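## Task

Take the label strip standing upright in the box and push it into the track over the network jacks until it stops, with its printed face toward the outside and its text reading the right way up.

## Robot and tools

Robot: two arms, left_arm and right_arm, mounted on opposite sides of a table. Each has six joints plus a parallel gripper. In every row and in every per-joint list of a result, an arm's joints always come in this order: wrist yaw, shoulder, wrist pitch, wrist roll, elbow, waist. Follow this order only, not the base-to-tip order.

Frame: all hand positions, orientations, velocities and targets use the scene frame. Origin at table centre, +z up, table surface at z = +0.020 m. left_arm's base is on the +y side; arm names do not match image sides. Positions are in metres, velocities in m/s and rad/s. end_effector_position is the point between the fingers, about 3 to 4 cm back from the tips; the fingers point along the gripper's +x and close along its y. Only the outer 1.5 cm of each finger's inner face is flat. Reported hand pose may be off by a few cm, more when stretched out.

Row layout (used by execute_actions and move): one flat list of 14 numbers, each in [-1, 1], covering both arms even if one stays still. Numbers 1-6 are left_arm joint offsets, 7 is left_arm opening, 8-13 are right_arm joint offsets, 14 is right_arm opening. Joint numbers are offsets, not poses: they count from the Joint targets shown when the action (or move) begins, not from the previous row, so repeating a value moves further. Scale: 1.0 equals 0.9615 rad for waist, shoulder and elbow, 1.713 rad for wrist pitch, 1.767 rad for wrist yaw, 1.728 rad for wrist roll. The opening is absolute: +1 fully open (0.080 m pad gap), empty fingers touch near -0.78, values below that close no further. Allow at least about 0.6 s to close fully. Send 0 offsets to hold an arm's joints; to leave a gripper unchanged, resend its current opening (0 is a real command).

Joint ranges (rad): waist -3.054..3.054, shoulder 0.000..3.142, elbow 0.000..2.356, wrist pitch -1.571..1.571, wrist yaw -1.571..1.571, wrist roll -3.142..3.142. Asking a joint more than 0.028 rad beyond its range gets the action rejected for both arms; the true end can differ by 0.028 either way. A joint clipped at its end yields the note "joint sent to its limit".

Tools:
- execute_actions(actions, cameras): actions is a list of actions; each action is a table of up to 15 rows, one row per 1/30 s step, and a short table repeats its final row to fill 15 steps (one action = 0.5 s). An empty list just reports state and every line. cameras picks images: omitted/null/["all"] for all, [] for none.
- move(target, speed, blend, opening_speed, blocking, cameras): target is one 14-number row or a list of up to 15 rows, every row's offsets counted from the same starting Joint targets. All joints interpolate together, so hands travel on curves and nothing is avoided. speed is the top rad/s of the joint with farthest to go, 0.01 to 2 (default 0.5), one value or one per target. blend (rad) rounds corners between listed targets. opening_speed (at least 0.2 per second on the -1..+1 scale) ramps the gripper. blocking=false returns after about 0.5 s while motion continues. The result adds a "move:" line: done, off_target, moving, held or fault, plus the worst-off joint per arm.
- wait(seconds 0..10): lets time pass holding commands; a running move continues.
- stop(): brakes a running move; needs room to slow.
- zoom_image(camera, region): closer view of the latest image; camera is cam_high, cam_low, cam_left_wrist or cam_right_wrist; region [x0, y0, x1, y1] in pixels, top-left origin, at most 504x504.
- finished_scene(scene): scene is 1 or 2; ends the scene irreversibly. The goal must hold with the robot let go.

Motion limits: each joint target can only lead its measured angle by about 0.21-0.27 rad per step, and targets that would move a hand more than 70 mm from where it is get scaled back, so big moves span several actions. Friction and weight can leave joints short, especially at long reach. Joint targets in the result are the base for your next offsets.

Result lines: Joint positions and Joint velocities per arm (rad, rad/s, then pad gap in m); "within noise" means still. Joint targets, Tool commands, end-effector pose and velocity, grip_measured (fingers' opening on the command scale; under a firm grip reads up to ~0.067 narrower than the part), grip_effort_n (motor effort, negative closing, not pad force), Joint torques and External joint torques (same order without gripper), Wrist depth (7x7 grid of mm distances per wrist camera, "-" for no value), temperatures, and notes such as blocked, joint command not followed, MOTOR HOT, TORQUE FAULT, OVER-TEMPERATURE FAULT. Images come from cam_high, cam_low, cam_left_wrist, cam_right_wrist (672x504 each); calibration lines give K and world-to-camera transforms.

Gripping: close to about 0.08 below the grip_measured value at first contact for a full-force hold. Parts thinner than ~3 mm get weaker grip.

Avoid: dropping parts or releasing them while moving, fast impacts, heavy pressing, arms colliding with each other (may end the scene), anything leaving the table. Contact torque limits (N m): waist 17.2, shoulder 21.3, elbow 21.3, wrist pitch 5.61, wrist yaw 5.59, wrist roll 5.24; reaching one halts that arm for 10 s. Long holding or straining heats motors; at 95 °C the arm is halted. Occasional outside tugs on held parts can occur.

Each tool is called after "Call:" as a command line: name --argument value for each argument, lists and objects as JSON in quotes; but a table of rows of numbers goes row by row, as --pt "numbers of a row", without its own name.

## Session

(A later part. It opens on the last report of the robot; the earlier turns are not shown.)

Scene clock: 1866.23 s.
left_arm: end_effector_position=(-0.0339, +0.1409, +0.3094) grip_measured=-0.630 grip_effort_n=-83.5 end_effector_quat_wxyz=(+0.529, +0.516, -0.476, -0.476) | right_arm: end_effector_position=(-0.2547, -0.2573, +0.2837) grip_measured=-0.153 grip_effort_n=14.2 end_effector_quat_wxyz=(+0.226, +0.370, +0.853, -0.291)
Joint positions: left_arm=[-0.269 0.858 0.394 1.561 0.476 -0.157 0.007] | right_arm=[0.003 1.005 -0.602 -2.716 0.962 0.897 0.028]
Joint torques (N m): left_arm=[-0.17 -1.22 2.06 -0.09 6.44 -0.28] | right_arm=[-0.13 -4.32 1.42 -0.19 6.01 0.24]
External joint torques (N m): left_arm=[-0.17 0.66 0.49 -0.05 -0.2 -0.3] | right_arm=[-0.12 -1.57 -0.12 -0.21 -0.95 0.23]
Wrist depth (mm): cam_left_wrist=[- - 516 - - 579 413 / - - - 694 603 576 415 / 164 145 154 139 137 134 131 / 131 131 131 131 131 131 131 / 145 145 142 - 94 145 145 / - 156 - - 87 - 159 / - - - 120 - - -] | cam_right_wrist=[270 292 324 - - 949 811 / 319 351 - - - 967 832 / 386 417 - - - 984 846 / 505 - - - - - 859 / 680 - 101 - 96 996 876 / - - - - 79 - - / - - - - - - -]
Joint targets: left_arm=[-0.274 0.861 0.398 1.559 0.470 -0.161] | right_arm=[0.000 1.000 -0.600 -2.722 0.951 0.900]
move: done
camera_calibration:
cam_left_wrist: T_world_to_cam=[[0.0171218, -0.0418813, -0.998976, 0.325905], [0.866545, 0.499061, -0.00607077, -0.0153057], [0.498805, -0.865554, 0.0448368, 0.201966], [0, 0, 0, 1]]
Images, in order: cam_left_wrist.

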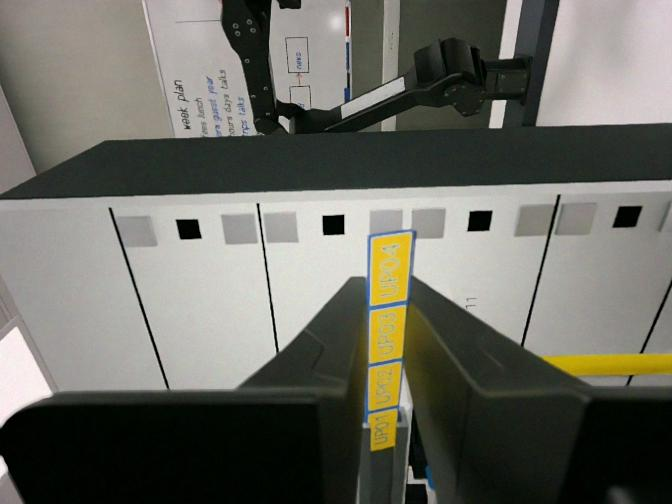

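Call:
zoom_image --camera "cam_left_wrist" --region '[350, 380, 430, 470]'

Call:
zoom_image --camera "cam_left_wrist" --region '[350, 220, 430, 320]'

Scaled by 5.600.

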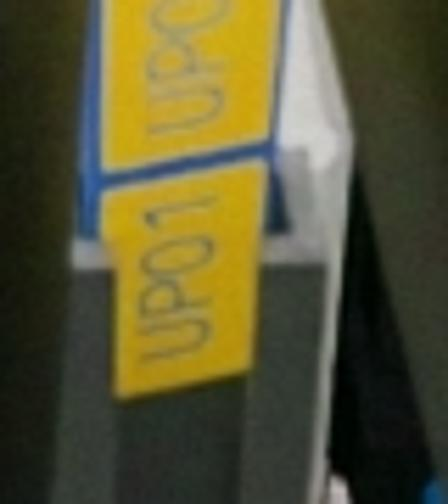

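Scaled by 5.040.

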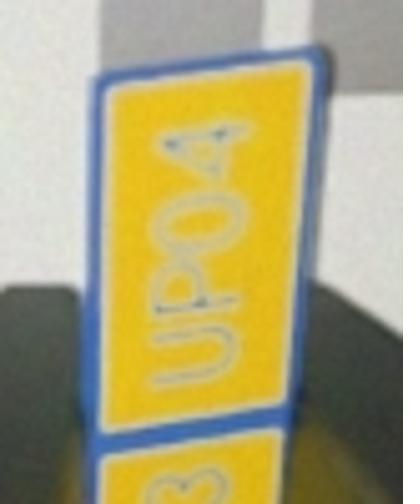

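Call:
move --pt "0.0045 -0.0094 -0.0023 0 0 0.006 -0.72 0 0 0 0 0 0 -0.15" --pt "0.0507 -0.0213 -0.0099 0 0 0.091 -0.72 0 0 0 0 0 0 -0.15" --speed 0.08 --cameras '["cam_left_wrist", "cam_high"]'

Call:
zoom_image --camera "cam_left_wrist" --region '[340, 214, 460, 454]'

Call:
zoom_image --camera "cam_high" --region '[245, 135, 305, 215]'

Scene clock: 1903.33 s.
left_arm: end_effector_position=(-0.0262, +0.1407, +0.3094) grip_measured=-0.630 grip_effort_n=-83.5 end_effector_quat_wxyz=(+0.522, +0.512, -0.482, -0.483) | right_arm: end_effector_position=(-0.2547, -0.2573, +0.2837) grip_measured=-0.153 grip_effort_n=14.7 end_effector_quat_wxyz=(+0.226, +0.370, +0.853, -0.291)
Joint positions: left_arm=[-0.177 0.847 0.379 1.561 0.476 -0.088 0.007] | right_arm=[0.003 1.005 -0.602 -2.716 0.962 0.897 0.028]
Joint torques (N m): left_arm=[-0.24 -2.48 1.85 -0.08 6.43 1.26] | right_arm=[-0.15 -4.27 1.41 -0.2 5.98 0.25]
External joint torques (N m): left_arm=[-0.24 -0.6 0.24 -0.03 -0.28 1.25] | right_arm=[-0.14 -1.49 -0.12 -0.21 -0.97 0.26]
Wrist depth (mm): cam_left_wrist=[- - 508 - - 574 414 / - - - - 593 579 392 / 153 137 132 130 126 124 124 / 130 130 131 131 131 131 131 / 147 144 141 - 94 141 141 / - 153 - - - - 153 / - - - - - - -] | cam_right_wrist=[268 293 323 - - 945 822 / 320 348 - - - 978 834 / 387 417 - - - 976 853 / 500 - - - - - 862 / 680 - 101 - 96 - 882 / - - - - 79 - - / - - - - - - -]
Joint targets: left_arm=[-0.184 0.841 0.381 1.559 0.470 -0.073] | right_arm=[0.000 1.000 -0.600 -2.722 0.951 0.900]
move: done
camera_calibration:
cam_left_wrist: T_world_to_cam=[[0.0176493, -0.0386578, -0.999097, 0.32536], [0.87811, 0.478449, -0.00300049, -0.0196832], [0.478133, -0.877264, 0.0423901, 0.199779], [0, 0, 0, 1]]
Images, in order: cam_high, cam_left_wrist.

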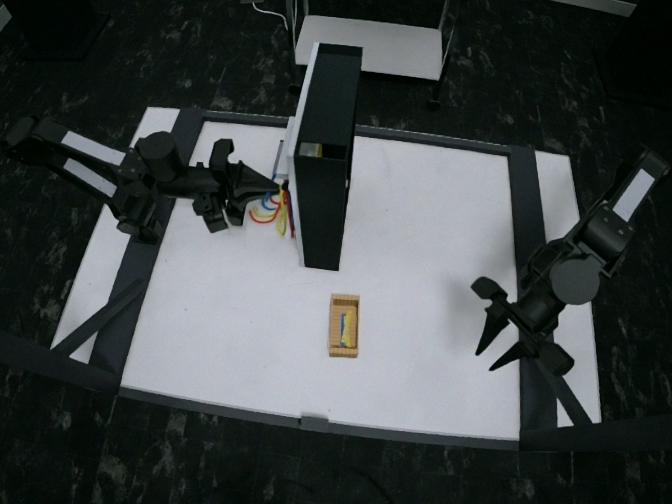

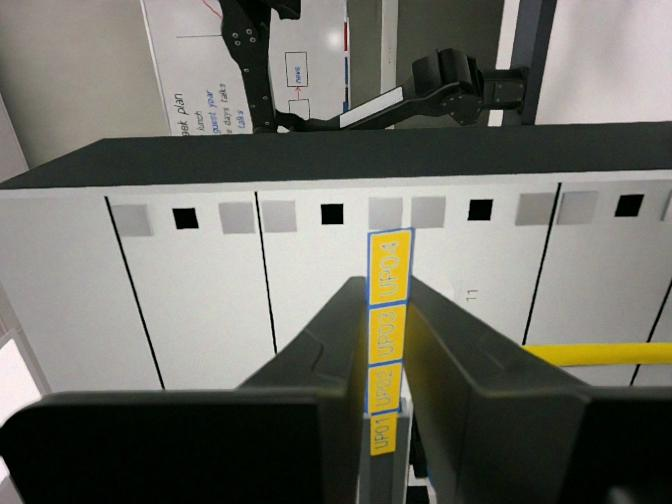

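Scaled by 2.100.

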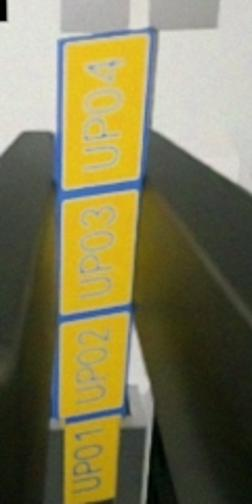

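Scaled by 6.300.

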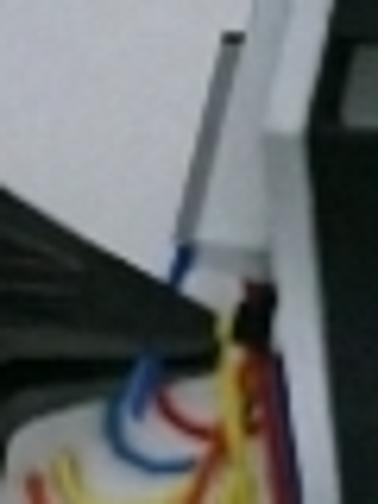

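Call:
zoom_image --camera "cam_left_wrist" --region '[345, 380, 435, 504]'

Scaled by 4.065.

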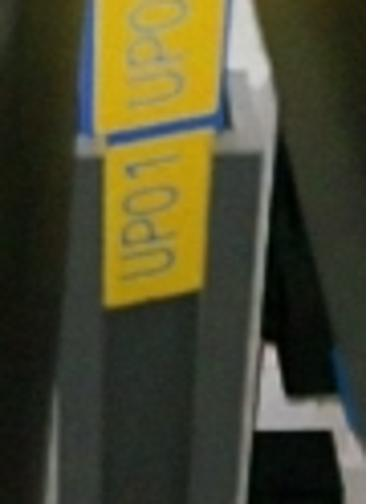

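Call:
move --target '[0,0,0,0,0,0.026,-0.72,0,0,0,0,0,0,-0.15]' --speed 0.06 --cameras '["cam_left_wrist", "cam_high"]'

Call:
zoom_image --camera "cam_left_wrist" --region '[340, 214, 460, 454]'

Scene clock: 1971.53 s.
left_arm: end_effector_position=(-0.0212, +0.1406, +0.3095) grip_measured=-0.630 grip_effort_n=-83.5 end_effector_quat_wxyz=(+0.525, +0.515, -0.479, -0.480) | right_arm: end_effector_position=(-0.2547, -0.2573, +0.2837) grip_measured=-0.153 grip_effort_n=14.2 end_effector_quat_wxyz=(+0.226, +0.370, +0.853, -0.291)
Joint positions: left_arm=[-0.169 0.847 0.379 1.561 0.476 -0.069 0.007] | right_arm=[0.003 1.005 -0.602 -2.716 0.962 0.897 0.028]
Joint torques (N m): left_arm=[-0.5 -2.48 1.86 -0.09 6.45 1.71] | right_arm=[-0.13 -4.38 1.42 -0.2 6.03 0.26]
External joint torques (N m): left_arm=[-0.5 -0.63 0.26 -0.04 -0.25 1.71] | right_arm=[-0.12 -1.63 -0.13 -0.21 -0.93 0.26]
Wrist depth (mm): cam_left_wrist=[- - 548 - - 572 412 / - - - 665 569 542 378 / 123 123 122 123 123 122 120 / 130 130 133 131 130 131 131 / 146 143 141 - 94 141 141 / - 152 - - - - 154 / - - - - - - -] | cam_right_wrist=[267 292 323 - - 955 837 / 320 350 - - - 959 833 / 387 418 - - - - 834 / 504 - - - - - 868 / 685 - 101 - 96 999 872 / - - - - 79 - - / - - - - - - -]
Joint targets: left_arm=[-0.184 0.841 0.381 1.559 0.470 -0.048] | right_arm=[0.000 1.000 -0.600 -2.722 0.951 0.900]
move: done
camera_calibration:
cam_left_wrist: T_world_to_cam=[[0.0181391, -0.0388323, -0.999081, 0.32541], [0.872391, 0.488799, -0.00315969, -0.0255421], [0.488472, -0.871532, 0.0427433, 0.196584], [0, 0, 0, 1]]
Images, in order: cam_high, cam_left_wrist.

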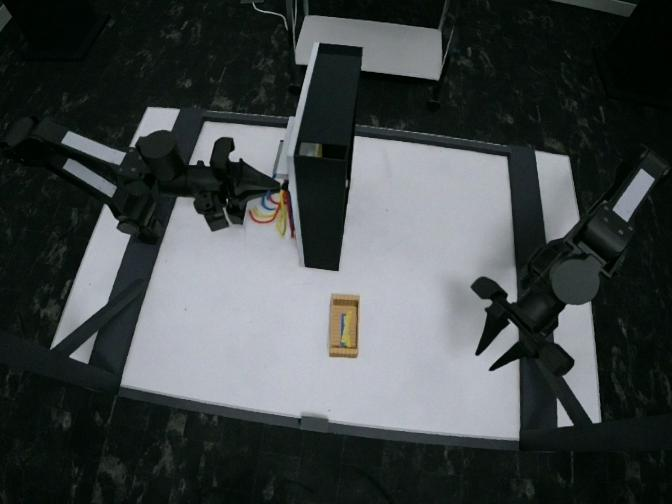

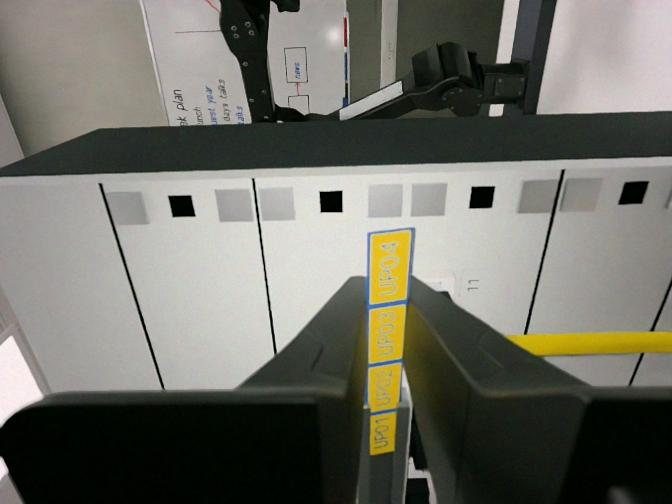

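Scaled by 2.100.

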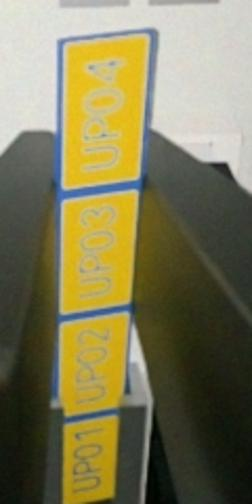

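Call:
move --target '[0.0475,-0.0057,-0.0038,0,0,0.0839,-0.72,0,0,0,0,0,0,-0.15]' --speed 0.06 --cameras '["cam_left_wrist", "cam_high"]'

Call:
zoom_image --camera "cam_left_wrist" --region '[340, 214, 460, 454]'

Call:
zoom_image --camera "cam_high" --region '[245, 135, 305, 215]'

Scene clock: 1984.57 s.
left_arm: end_effector_position=(-0.0092, +0.1400, +0.3090) grip_measured=-0.630 grip_effort_n=-83.5 end_effector_quat_wxyz=(+0.522, +0.514, -0.480, -0.482) | right_arm: end_effector_position=(-0.2547, -0.2573, +0.2837) grip_measured=-0.153 grip_effort_n=14.2 end_effector_quat_wxyz=(+0.226, +0.370, +0.853, -0.291)
Joint positions: left_arm=[-0.083 0.846 0.376 1.561 0.476 0.011 0.007] | right_arm=[0.003 1.005 -0.602 -2.716 0.962 0.897 0.028]
Joint torques (N m): left_arm=[-0.59 -3.09 1.61 -0.08 6.49 1.85] | right_arm=[-0.14 -4.33 1.41 -0.19 5.98 0.26]
External joint torques (N m): left_arm=[-0.59 -1.23 0.01 -0.03 -0.2 1.87] | right_arm=[-0.13 -1.59 -0.13 -0.2 -0.94 0.26]
Wrist depth (mm): cam_left_wrist=[- - - - - 568 411 / - 177 167 634 151 147 140 / 120 116 120 119 118 119 119 / 127 129 129 129 127 129 130 / 142 142 137 - 93 143 143 / - 151 - - - - 152 / - - - - - - -] | cam_right_wrist=[268 293 325 - - 948 812 / 319 349 - - - 969 827 / 389 418 - - - 974 852 / 500 - - - - - 864 / 681 - 101 - 96 - 883 / - - - - 79 - - / - - - - - - -]
Joint targets: left_arm=[-0.100 0.835 0.374 1.559 0.470 0.033] | right_arm=[0.000 1.000 -0.600 -2.722 0.951 0.900]
move: done
camera_calibration:
cam_left_wrist: T_world_to_cam=[[0.0186659, -0.0363201, -0.999166, 0.324341], [0.875543, 0.483139, -0.00120586, -0.0354614], [0.48278, -0.87479, 0.040818, 0.191267], [0, 0, 0, 1]]
Images, in order: cam_high, cam_left_wrist.

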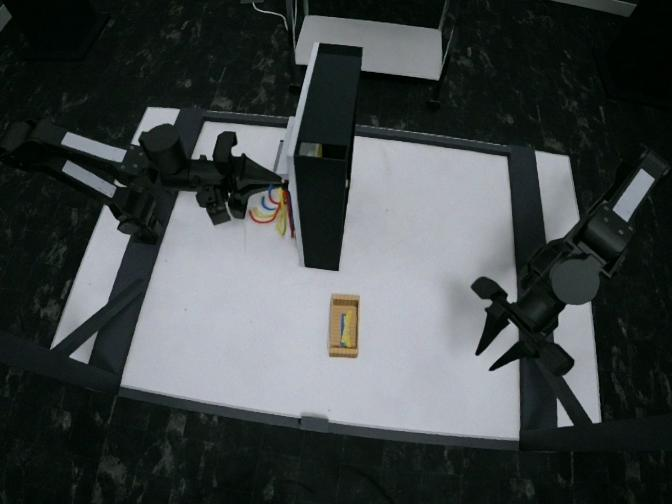

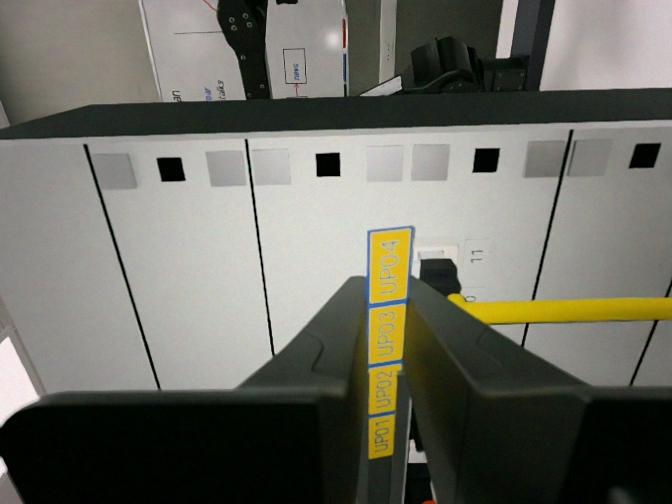

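Scaled by 2.100.

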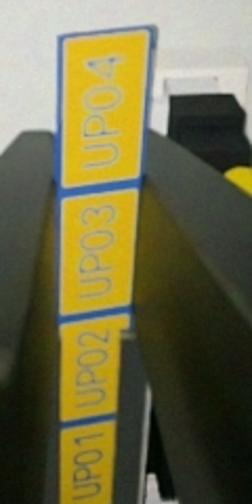

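Scaled by 6.300.

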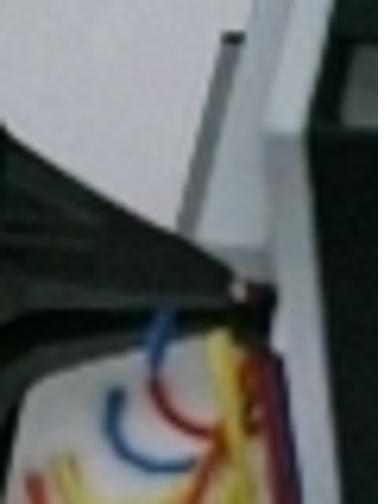

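Call:
move --pt "0.0085 0 0 0 0 -0.0239 -0.72 0 0 0 0 0 0 -0.15" --pt "0.0085 0 0 0 0 -0.0239 -0.5 0 0 0 0 0 0 -0.15" --pt "0.0068 -0.1269 -0.0537 0 -0.0374 -0.026 -0.5 0 0 0 0 0 0 -0.15" --pt "-0.3096 -0.0198 -0.0111 0 0.0135 -0.4327 -0.95 0 0 0 0 0 0 -0.15" --speed '[0.1,0.1,0.1,0.3]' --opening_speed 0.4 --cameras '["cam_left_wrist", "cam_high"]'

Call:
zoom_image --camera "cam_left_wrist" --region '[280, 154, 530, 504]'

Call:
zoom_image --camera "cam_high" --region '[245, 135, 305, 215]'

Scene clock: 2050.33 s.
left_arm: end_effector_position=(-0.0438, +0.1622, +0.3080) grip_measured=-0.777 grip_effort_n=-83.5 end_effector_quat_wxyz=(+0.561, +0.553, -0.434, -0.437) | right_arm: end_effector_position=(-0.2547, -0.2573, +0.2837) grip_measured=-0.153 grip_effort_n=14.2 end_effector_quat_wxyz=(+0.226, +0.370, +0.853, -0.291)
Joint positions: left_arm=[-0.642 0.813 0.351 1.561 0.465 -0.379 0] | right_arm=[0.003 1.005 -0.602 -2.716 0.962 0.897 0.028]
Joint torques (N m): left_arm=[-0.19 -0.93 1.95 -0.08 9.32 -0.31] | right_arm=[-0.13 -4.26 1.43 -0.17 6.04 0.27]
External joint torques (N m): left_arm=[-0.2 0.68 0.44 -0.03 2.67 -0.28] | right_arm=[-0.12 -1.5 -0.11 -0.19 -0.92 0.27]
Wrist depth (mm): cam_left_wrist=[- - - - 600 559 411 / - 205 198 191 186 182 178 / 146 147 146 144 144 143 144 / 163 159 160 159 156 164 161 / - 183 184 - 91 186 186 / - 204 - - - - 212 / - - - - - - -] | cam_right_wrist=[268 293 322 - - 965 818 / 321 348 - - - 983 839 / 386 415 - - - 977 843 / 504 - - - - - 865 / 690 - 100 - 96 - 883 / - - - - 80 - - / - - - - - - -]
Joint targets: left_arm=[-0.647 0.816 0.355 1.559 0.483 -0.384] | right_arm=[0.000 1.000 -0.600 -2.722 0.951 0.900]
move: done
camera_calibration:
cam_left_wrist: T_world_to_cam=[[0.0220126, -0.0301607, -0.999303, 0.324022], [0.782049, 0.623215, -0.00158275, -0.0426266], [0.622828, -0.781469, 0.0373058, 0.219479], [0, 0, 0, 1]]
Images, in order: cam_high, cam_left_wrist.

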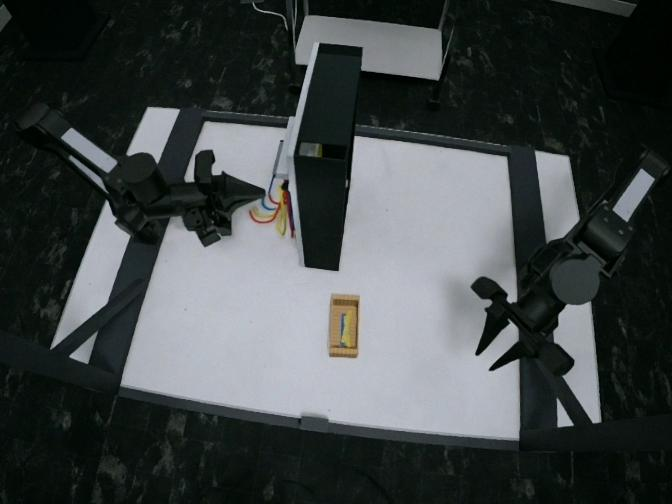

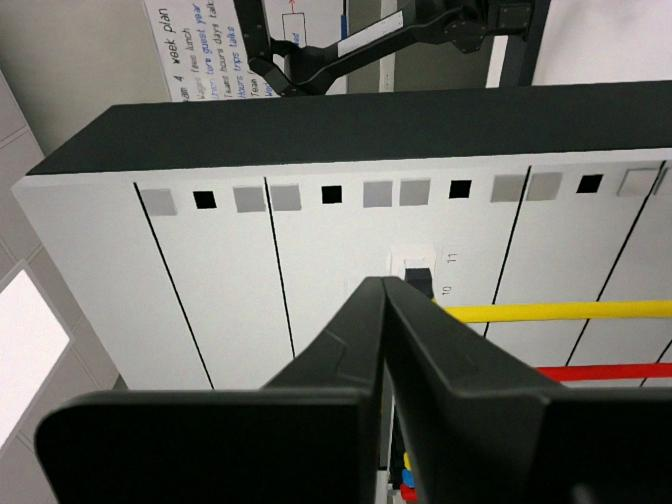

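Scaled by 1.440.

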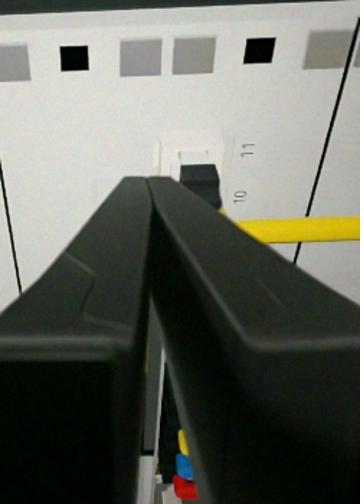

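Scaled by 6.300.

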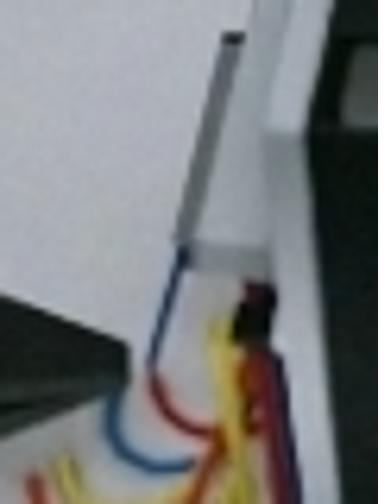

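Call:
move --pt "-0.0521 0.0395 0.0152 0 0.0104 -0.0949 -0.95 0 0 0 0 0 0 -0.15" --pt "-0.0102 0.1576 0.0586 0 0.051 -0.0198 -0.95 0 0 0 0 0 0 -0.15" --speed 0.15 --cameras '["cam_left_wrist", "cam_high"]'

Call:
zoom_image --camera "cam_left_wrist" --region '[280, 154, 530, 504]'

Call:
zoom_image --camera "cam_high" --region '[245, 135, 305, 215]'

Scene clock: 2070.50 s.
left_arm: end_effector_position=(-0.0588, +0.1395, +0.3076) grip_measured=-0.777 grip_effort_n=-83.5 end_effector_quat_wxyz=(+0.561, +0.553, -0.434, -0.437) | right_arm: end_effector_position=(-0.2547, -0.2573, +0.2837) grip_measured=-0.153 grip_effort_n=14.2 end_effector_quat_wxyz=(+0.226, +0.370, +0.853, -0.291)
Joint positions: left_arm=[-0.67 0.963 0.452 1.561 0.514 -0.407 0] | right_arm=[0.003 1.005 -0.602 -2.716 0.962 0.897 0.028]
Joint torques (N m): left_arm=[0.09 -1.74 1.94 -0.08 9.21 0.37] | right_arm=[-0.15 -4.32 1.41 -0.18 6.03 0.27]
External joint torques (N m): left_arm=[0.09 0.56 0.46 -0.03 2.76 0.37] | right_arm=[-0.13 -1.53 -0.15 -0.2 -0.97 0.25]
Wrist depth (mm): cam_left_wrist=[- - - - 557 547 406 / - - - - - 576 395 / - 174 171 167 165 160 158 / 142 138 137 136 135 134 135 / 155 150 147 - 91 152 154 / - 172 - - - - 170 / - - - - - - -] | cam_right_wrist=[268 291 324 - - 941 836 / 321 350 - - - 951 832 / 385 419 - - - 963 833 / 502 - - - - 1000 864 / 677 - 101 - 96 - 865 / - - - - 79 - - / - - - - - - -]
Joint targets: left_arm=[-0.665 0.968 0.455 1.559 0.532 -0.403] | right_arm=[0.000 1.000 -0.600 -2.722 0.951 0.900]
move: done
camera_calibration:
cam_left_wrist: T_world_to_cam=[[0.0223882, -0.0290768, -0.999326, 0.32314], [0.78205, 0.623216, -0.000612891, -0.0170345], [0.622814, -0.781509, 0.0366922, 0.211329], [0, 0, 0, 1]]
Images, in order: cam_high, cam_left_wrist.

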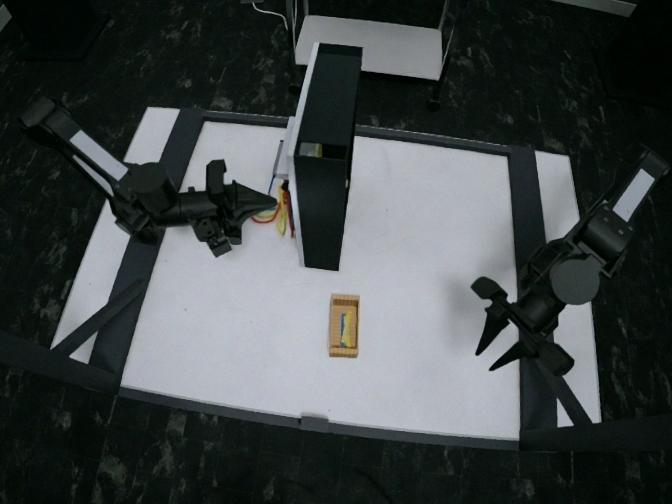

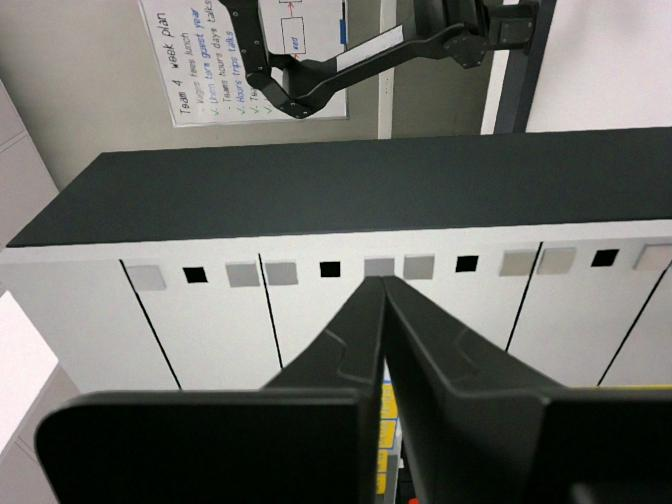

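Scaled by 1.440.

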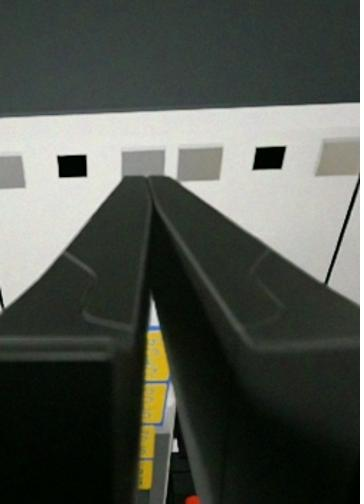

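Scaled by 6.300.

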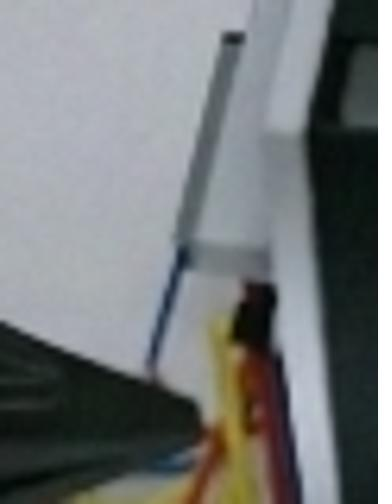

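Call:
move --target '[-0.0198,-0.0645,-0.0203,0,-0.0468,-0.035,-0.95,0,0,0,0,0,0,-0.15]' --speed 0.15 --cameras '["cam_left_wrist", "cam_high"]'

Call:
zoom_image --camera "cam_high" --region '[245, 135, 305, 215]'

Scene clock: 2103.63 s.
left_arm: end_effector_position=(-0.0590, +0.1495, +0.3082) grip_measured=-0.777 grip_effort_n=-83.5 end_effector_quat_wxyz=(+0.561, +0.553, -0.434, -0.437) | right_arm: end_effector_position=(-0.2547, -0.2573, +0.2837) grip_measured=-0.153 grip_effort_n=14.2 end_effector_quat_wxyz=(+0.226, +0.370, +0.853, -0.291)
Joint positions: left_arm=[-0.695 0.914 0.421 1.561 0.498 -0.432 0] | right_arm=[0.003 1.005 -0.602 -2.716 0.962 0.897 0.028]
Joint torques (N m): left_arm=[-0.19 -3.02 1.65 -0.07 5.76 -0.37] | right_arm=[-0.13 -4.29 1.41 -0.19 6.04 0.24]
External joint torques (N m): left_arm=[-0.19 -0.9 0.15 -0.02 -0.81 -0.37] | right_arm=[-0.12 -1.59 -0.12 -0.2 -0.87 0.27]
Wrist depth (mm): cam_left_wrist=[- - - - 563 559 411 / - - - 707 - 584 375 / - 175 173 167 165 160 158 / 147 147 145 144 144 145 145 / 170 165 161 - 90 167 168 / - 183 - - - - 192 / - - - - - - -] | cam_right_wrist=[267 291 325 - - 942 820 / 320 351 - - - 963 839 / 389 419 - - - 985 866 / 497 - - - - 997 868 / 682 - 101 - 96 993 880 / - - - - 79 - - / - - - - - - -]
Joint targets: left_arm=[-0.700 0.906 0.421 1.559 0.487 -0.436] | right_arm=[0.000 1.000 -0.600 -2.722 0.951 0.900]
move: done
camera_calibration:
cam_left_wrist: T_world_to_cam=[[0.0216709, -0.0304108, -0.999303, 0.32421], [0.781811, 0.623512, -0.00202033, -0.0227025], [0.623139, -0.781222, 0.0372876, 0.219068], [0, 0, 0, 1]]
Images, in order: cam_high, cam_left_wrist.

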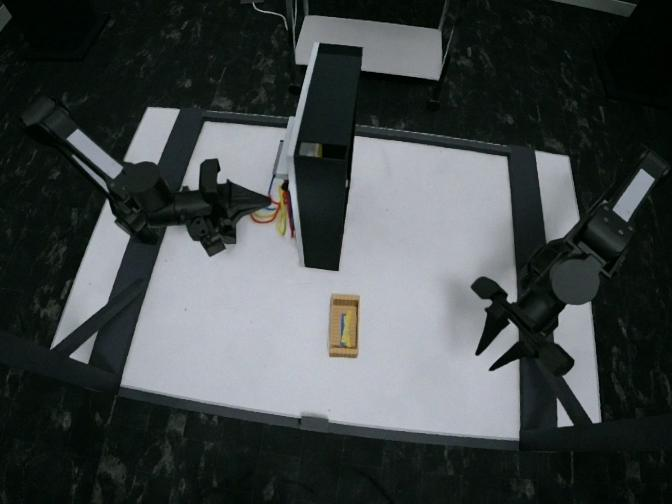

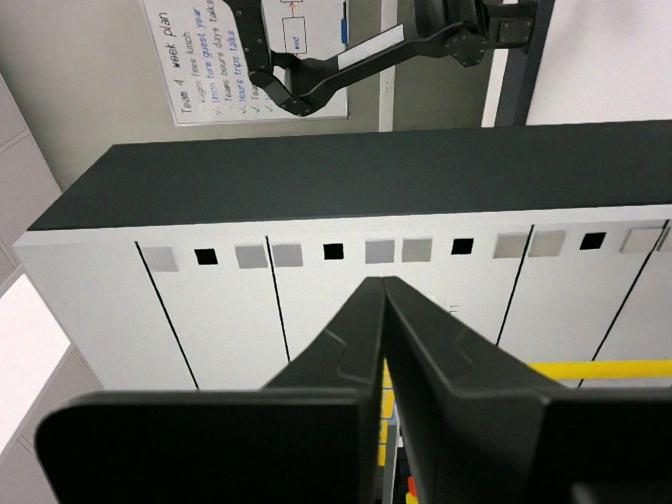

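Scaled by 6.300.

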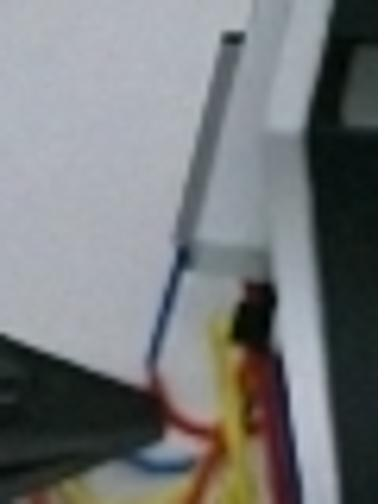

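Call:
move --pt "0.0512 -0.0323 -0.0124 0 -0.0113 0.0919 -0.95 0 0 0 0 0 0 -0.15" --pt "0.1002 -0.0586 -0.0225 0 -0.0194 0.1882 -0.95 0 0 0 0 0 0 -0.15" --speed 0.1 --blend 0.02 --cameras '["cam_left_wrist", "cam_high"]'

Call:
zoom_image --camera "cam_high" --region '[245, 135, 305, 215]'

Call:
zoom_image --camera "cam_left_wrist" --region '[340, 254, 480, 504]'

Scene clock: 2116.87 s.
left_arm: end_effector_position=(-0.0274, +0.1487, +0.3081) grip_measured=-0.777 grip_effort_n=-83.5 end_effector_quat_wxyz=(+0.562, +0.554, -0.432, -0.436) | right_arm: end_effector_position=(-0.2547, -0.2573, +0.2837) grip_measured=-0.153 grip_effort_n=14.7 end_effector_quat_wxyz=(+0.226, +0.370, +0.853, -0.291)
Joint positions: left_arm=[-0.528 0.857 0.382 1.561 0.479 -0.26 0] | right_arm=[0.003 1.005 -0.602 -2.716 0.962 0.897 0.028]
Joint torques (N m): left_arm=[0.12 -2.69 1.73 -0.07 5.88 0.32] | right_arm=[-0.13 -4.36 1.41 -0.19 5.93 0.26]
External joint torques (N m): left_arm=[0.12 -0.86 0.19 -0.02 -0.74 0.31] | right_arm=[-0.12 -1.64 -0.13 -0.21 -0.99 0.26]
Wrist depth (mm): cam_left_wrist=[- - - 642 569 533 373 / 164 147 143 140 135 133 128 / 124 123 123 125 125 126 126 / 141 142 142 143 136 143 144 / 163 164 160 - 90 167 168 / - 181 - - - - 136 / - - - - - - -] | cam_right_wrist=[269 292 325 - - 962 821 / 321 348 - - - 962 821 / 383 421 - - - 990 850 / 500 - - - - 996 859 / 689 - 101 - 96 - 866 / - - - - 79 - - / - - - - - - -]
Joint targets: left_arm=[-0.523 0.849 0.382 1.559 0.468 -0.255] | right_arm=[0.000 1.000 -0.600 -2.722 0.951 0.900]
move: done
camera_calibration:
cam_left_wrist: T_world_to_cam=[[0.0226962, -0.0298223, -0.999298, 0.323356], [0.77871, 0.627383, -0.00103698, -0.0478685], [0.626973, -0.778139, 0.0374621, 0.19828], [0, 0, 0, 1]]
Images, in order: cam_high, cam_left_wrist.

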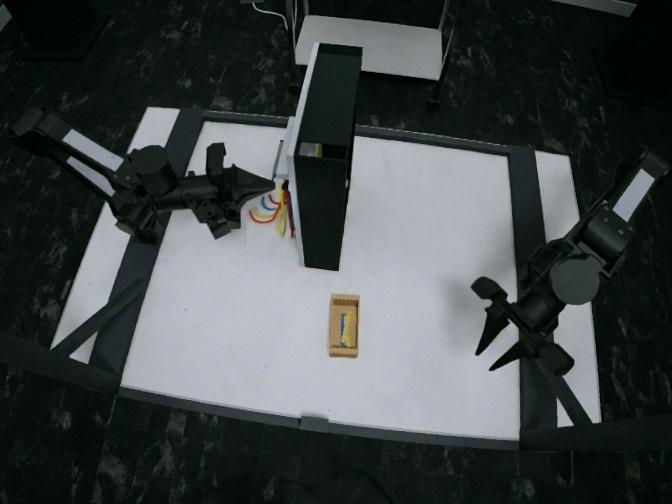

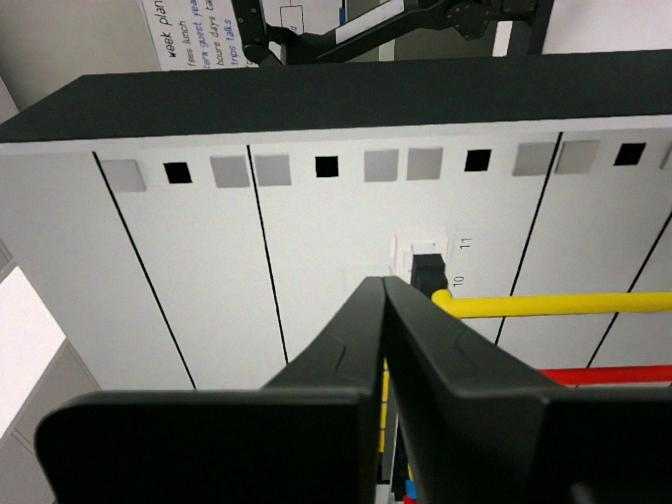

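Scaled by 6.300.

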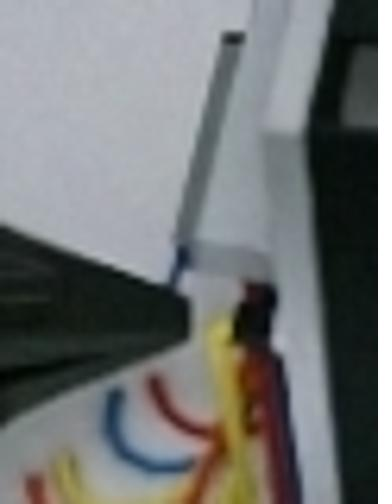

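Scaled by 2.016.

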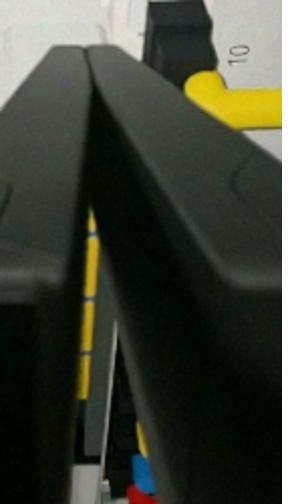

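Call:
move --target '[0.0519,-0.0192,-0.0072,0,-0.0063,0.0946,-0.95,0,0,0,0,0,0,-0.15]' --speed 0.08 --cameras '["cam_left_wrist", "cam_high"]'

Call:
zoom_image --camera "cam_high" --region '[245, 135, 305, 215]'

Call:
zoom_image --camera "cam_left_wrist" --region '[340, 254, 480, 504]'

Scene clock: 2132.13 s.
left_arm: end_effector_position=(-0.0137, +0.1483, +0.3079) grip_measured=-0.777 grip_effort_n=-83.5 end_effector_quat_wxyz=(+0.560, +0.553, -0.434, -0.438) | right_arm: end_effector_position=(-0.2547, -0.2573, +0.2837) grip_measured=-0.153 grip_effort_n=14.2 end_effector_quat_wxyz=(+0.226, +0.370, +0.853, -0.291)
Joint positions: left_arm=[-0.433 0.838 0.369 1.561 0.472 -0.172 0] | right_arm=[0.003 1.005 -0.602 -2.716 0.962 0.897 0.028]
Joint torques (N m): left_arm=[0.02 -2.55 1.75 -0.09 5.93 0.57] | right_arm=[-0.12 -4.33 1.41 -0.2 6.04 0.18]
External joint torques (N m): left_arm=[0.01 -0.8 0.2 -0.05 -0.71 0.6] | right_arm=[-0.11 -1.58 -0.14 -0.22 -0.92 0.19]
Wrist depth (mm): cam_left_wrist=[- - 598 176 169 162 175 / 121 116 115 114 114 114 113 / 124 124 122 125 123 126 126 / 140 141 141 138 119 135 136 / 162 163 162 - 91 160 161 / - 179 - - - - 139 / - - - - - - -] | cam_right_wrist=[268 293 324 - - 958 809 / 322 350 - - - 975 826 / 386 416 - - - 981 847 / 501 - - - - - 863 / 685 - 101 - 96 - 880 / - - - - 79 - - / - - - - - - -]
Joint targets: left_arm=[-0.431 0.831 0.370 1.559 0.462 -0.165] | right_arm=[0.000 1.000 -0.600 -2.722 0.951 0.900]
move: done
camera_calibration:
cam_left_wrist: T_world_to_cam=[[0.022885, -0.0296813, -0.999297, 0.322747], [0.782999, 0.622022, -0.000543855, -0.0576182], [0.621601, -0.782437, 0.0374755, 0.189927], [0, 0, 0, 1]]
Images, in order: cam_high, cam_left_wrist.

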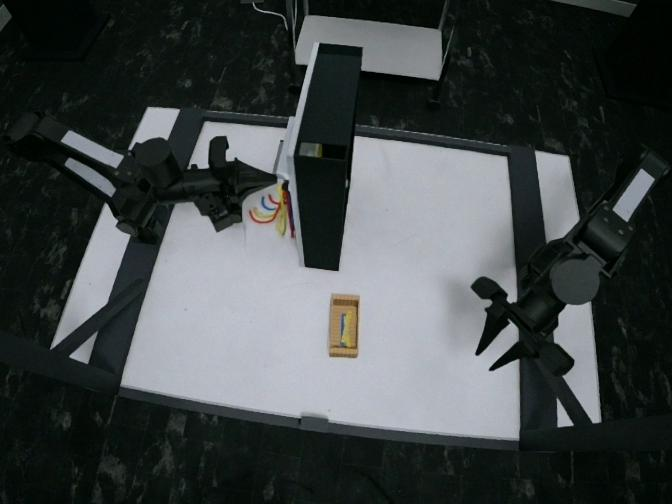

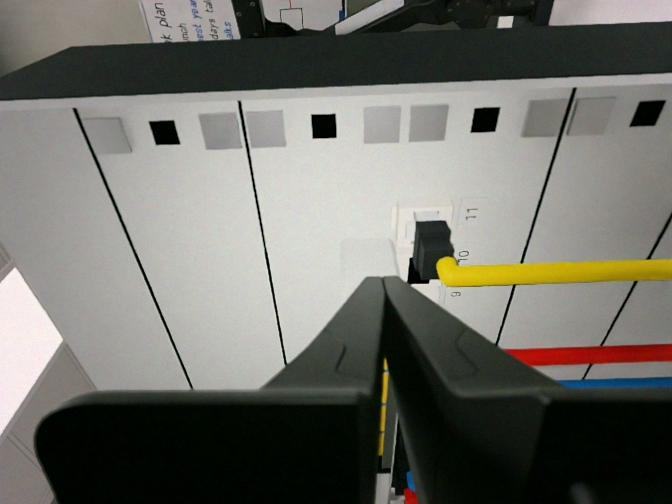

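Scaled by 6.300.

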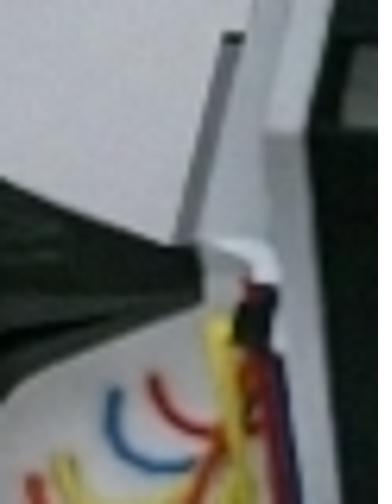

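Scaled by 2.016.

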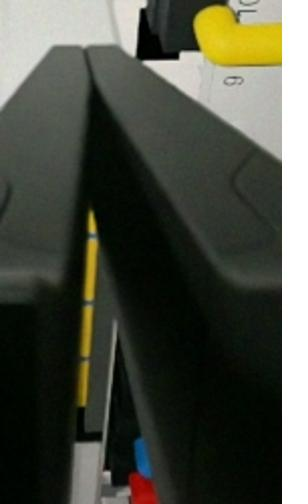

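Call:
move --pt "-0.017 0 0 0 0 -0.0312 -0.95 0 0 0 0 0 0 -0.15" --pt "-0.017 -0.3443 -0.1576 0 -0.0437 -0.0312 -0.95 0 0 0 0 0 0 -0.15" --pt "0.2552 -0.5523 -0.216 -0.9022 -0.0645 0.4212 0.6 0 0 0 0 0 0 -0.15" --speed '[0.1,0.25,0.8]' --opening_speed 1.5 --cameras '["cam_left_wrist", "cam_high", "cam_low"]'

Call:
zoom_image --camera "cam_left_wrist" --region '[280, 220, 500, 330]'

Call:
zoom_image --camera "cam_high" --region '[245, 135, 305, 215]'

Scene clock: 2153.50 s.
left_arm: end_effector_position=(+0.0266, +0.2351, +0.3300) grip_measured=+0.596 grip_effort_n=15.1 end_effector_quat_wxyz=(+0.774, -0.032, -0.042, -0.631) | right_arm: end_effector_position=(-0.2547, -0.2573, +0.2837) grip_measured=-0.153 grip_effort_n=14.2 end_effector_quat_wxyz=(+0.226, +0.370, +0.853, -0.291)
Joint positions: left_arm=[0.015 0.305 -0.001 0.002 0.41 0.236 0.062] | right_arm=[0.003 1.005 -0.602 -2.716 0.962 0.897 0.028]
Joint torques (N m): left_arm=[0.11 0.36 1.76 -0.03 5.67 0.35] | right_arm=[-0.13 -4.34 1.42 -0.19 6 0.24]
External joint torques (N m): left_arm=[0.11 -0.24 0.2 -0.03 -0.69 0.34] | right_arm=[-0.12 -1.56 -0.14 -0.2 -1.03 0.22]
Wrist depth (mm): cam_left_wrist=[- 223 210 200 190 182 479 / - 234 222 211 201 191 513 / - 247 235 222 212 202 503 / - 266 228 213 192 214 - / - - 220 254 238 87 702 / - - 243 267 254 - - / - - 308 292 275 - -] | cam_right_wrist=[267 292 324 - - 957 822 / 320 350 - - - 964 840 / 388 419 - - - 967 859 / 500 - - - - 990 874 / 672 - 100 - 96 - 863 / - - - - 79 - - / - - - - - - -]
Joint targets: left_arm=[0.020 0.300 0.000 0.000 0.400 0.240] | right_arm=[0.000 1.000 -0.600 -2.722 0.951 0.900]
move: done
camera_calibration:
cam_left_wrist: T_world_to_cam=[[-0.971862, -0.234045, -0.0266042, 0.100044], [-0.0500302, 0.315465, -0.947617, 0.263642], [0.230178, -0.919622, -0.318298, 0.392113], [0, 0, 0, 1]]
Images, in order: cam_high, cam_low, cam_left_wrist.

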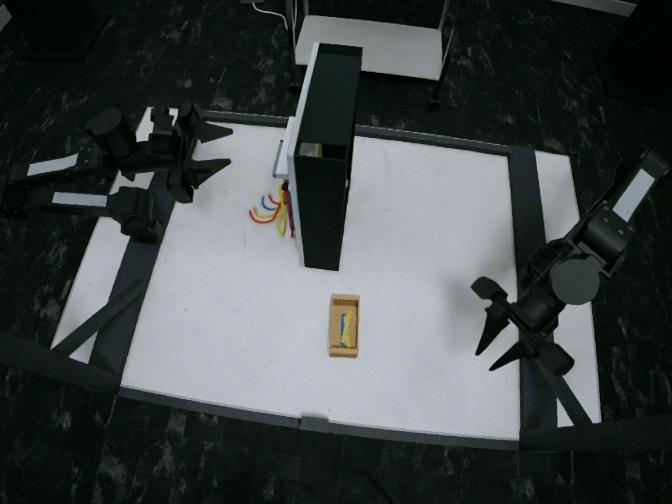

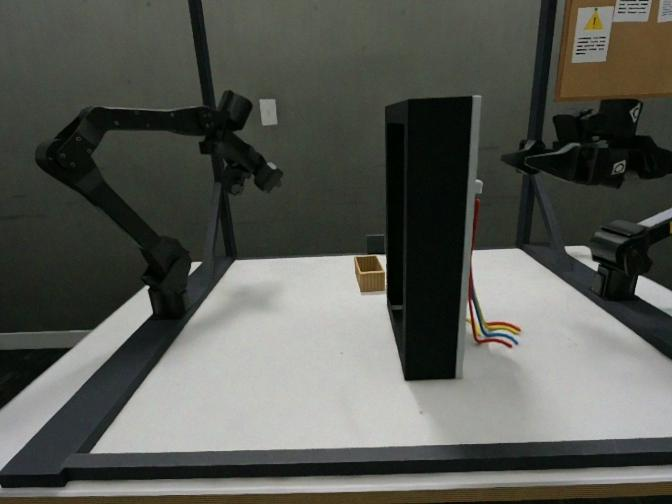

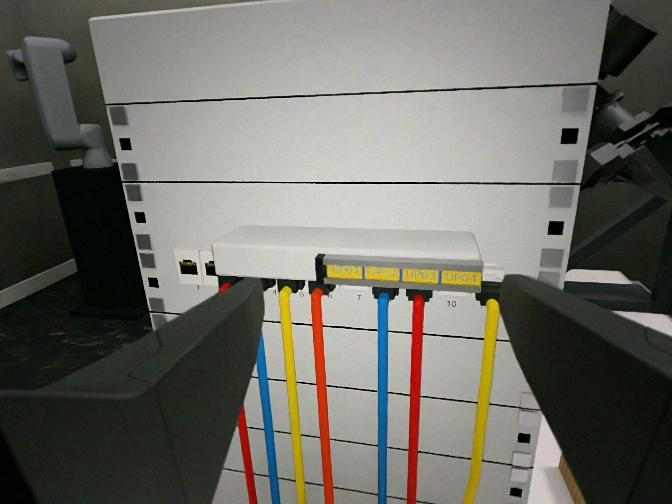

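Scaled by 2.291.

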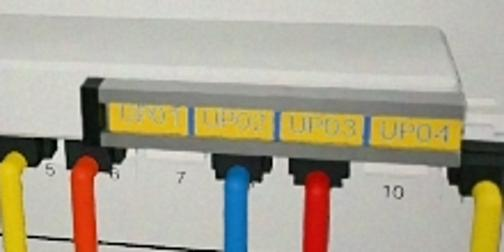

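Scaled by 6.300.

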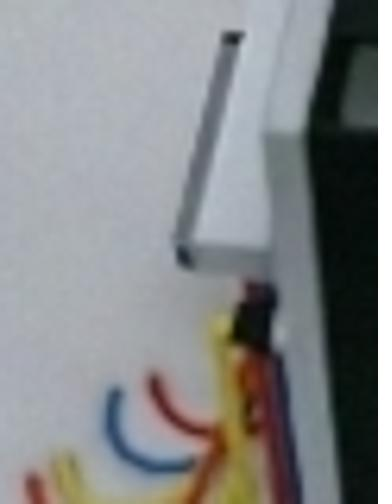

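Call:
zoom_image --camera "cam_left_wrist" --region '[305, 245, 375, 300]'

Call:
zoom_image --camera "cam_left_wrist" --region '[430, 245, 500, 300]'

Call:
zoom_image --camera "cam_high" --region '[260, 155, 290, 195]'

Scaled by 7.200.

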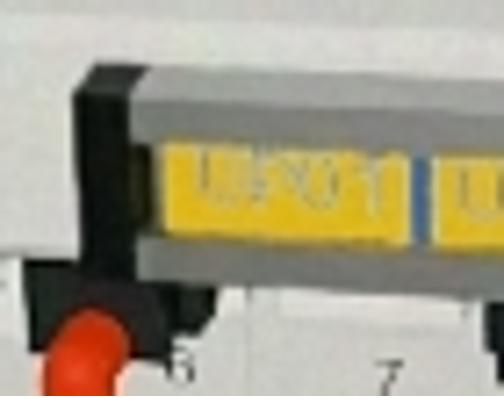

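Scaled by 7.200.

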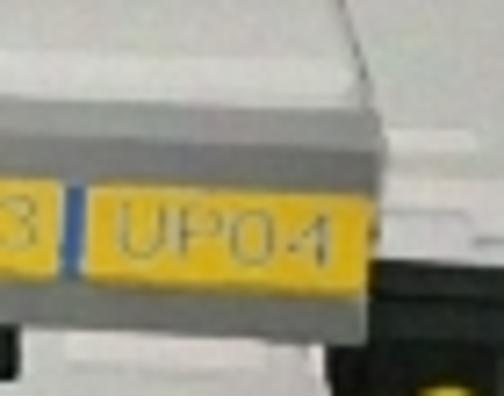

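Scaled by 12.600.

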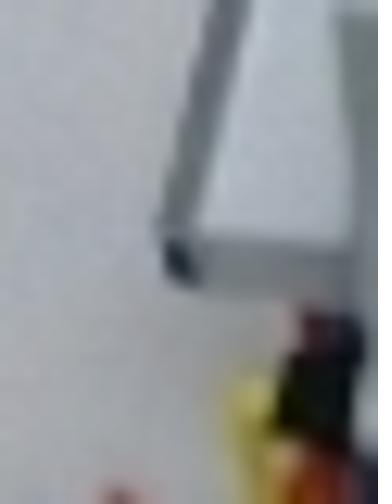

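Call:
move --target '[-0.7634, 0.795, 0.2075, 0, 0.2174, -0.7956, 0.6, 0,0,0,0,0,0, -0.15]' --speed 0.9 --cameras '["cam_left_wrist"]'

Call:
zoom_image --camera "cam_left_wrist" --region '[400, 180, 520, 290]'

Call:
zoom_image --camera "cam_left_wrist" --region '[270, 170, 360, 250]'

Scene clock: 2190.30 s.
left_arm: end_effector_position=(-0.0174, +0.1717, +0.3043) grip_measured=+0.597 grip_effort_n=15.6 end_effector_quat_wxyz=(+0.922, +0.057, -0.009, -0.382) | right_arm: end_effector_position=(-0.2547, -0.2573, +0.2837) grip_measured=-0.153 grip_effort_n=14.7 end_effector_quat_wxyz=(+0.226, +0.370, +0.853, -0.291)
Joint positions: left_arm=[-1.324 1.059 0.352 0.002 0.593 -0.52 0.062] | right_arm=[0.003 1.005 -0.602 -2.716 0.962 0.897 0.028]
Joint torques (N m): left_arm=[-0.28 -1.86 1.5 -0.04 8.65 -0.33] | right_arm=[-0.13 -4.35 1.4 -0.2 6.03 0.28]
External joint torques (N m): left_arm=[-0.21 0.78 0.32 -0.03 2.45 -0.32] | right_arm=[-0.12 -1.62 -0.14 -0.22 -0.89 0.29]
Wrist depth (mm): cam_left_wrist=[- - 209 163 139 118 101 / - - 235 180 151 126 108 / - - 210 168 144 132 114 / - - - 188 125 134 125 / - - 251 238 188 87 124 / - - 428 272 207 - - / - - 383 321 233 - -] | cam_right_wrist=[269 291 326 - - 950 806 / 319 349 - - - 946 841 / 387 417 - - - 988 838 / 501 - - - - 997 855 / 678 - 101 - 96 - 870 / - - - - 79 - - / - - - - - - -]
Joint targets: left_arm=[-1.329 1.064 0.355 0.000 0.609 -0.524] | right_arm=[0.000 1.000 -0.600 -2.722 0.951 0.900]
move: done
camera_calibration:
cam_left_wrist: T_world_to_cam=[[-0.680036, -0.719952, -0.138634, 0.164301], [-0.232729, 0.391273, -0.890361, 0.223484], [0.695261, -0.573214, -0.433634, 0.319455], [0, 0, 0, 1]]
Images, in order: cam_left_wrist.

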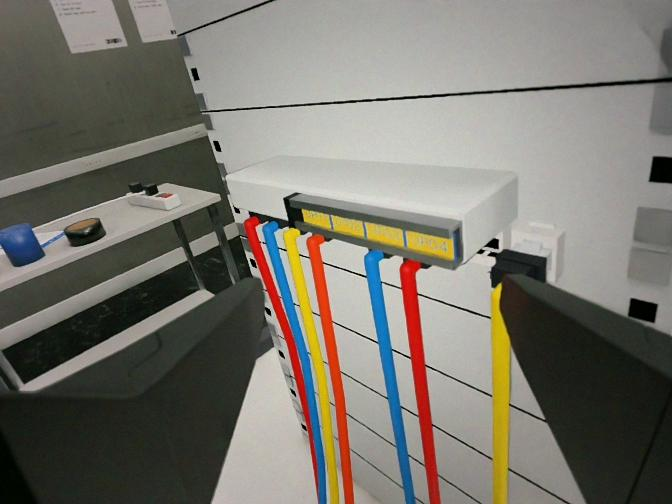

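Scaled by 4.200.

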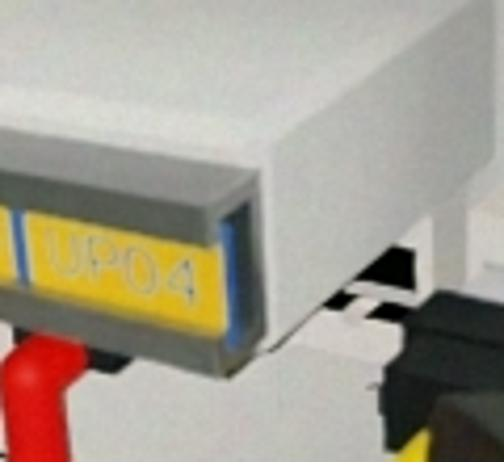

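Scaled by 5.600.

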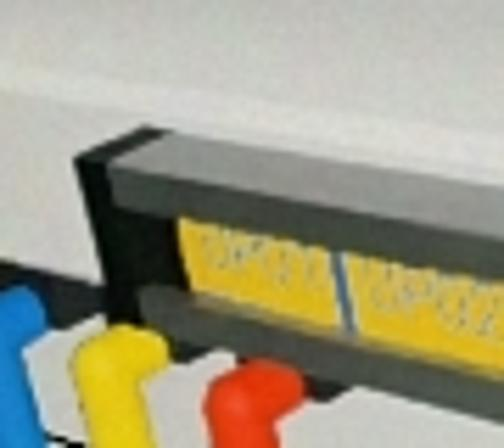

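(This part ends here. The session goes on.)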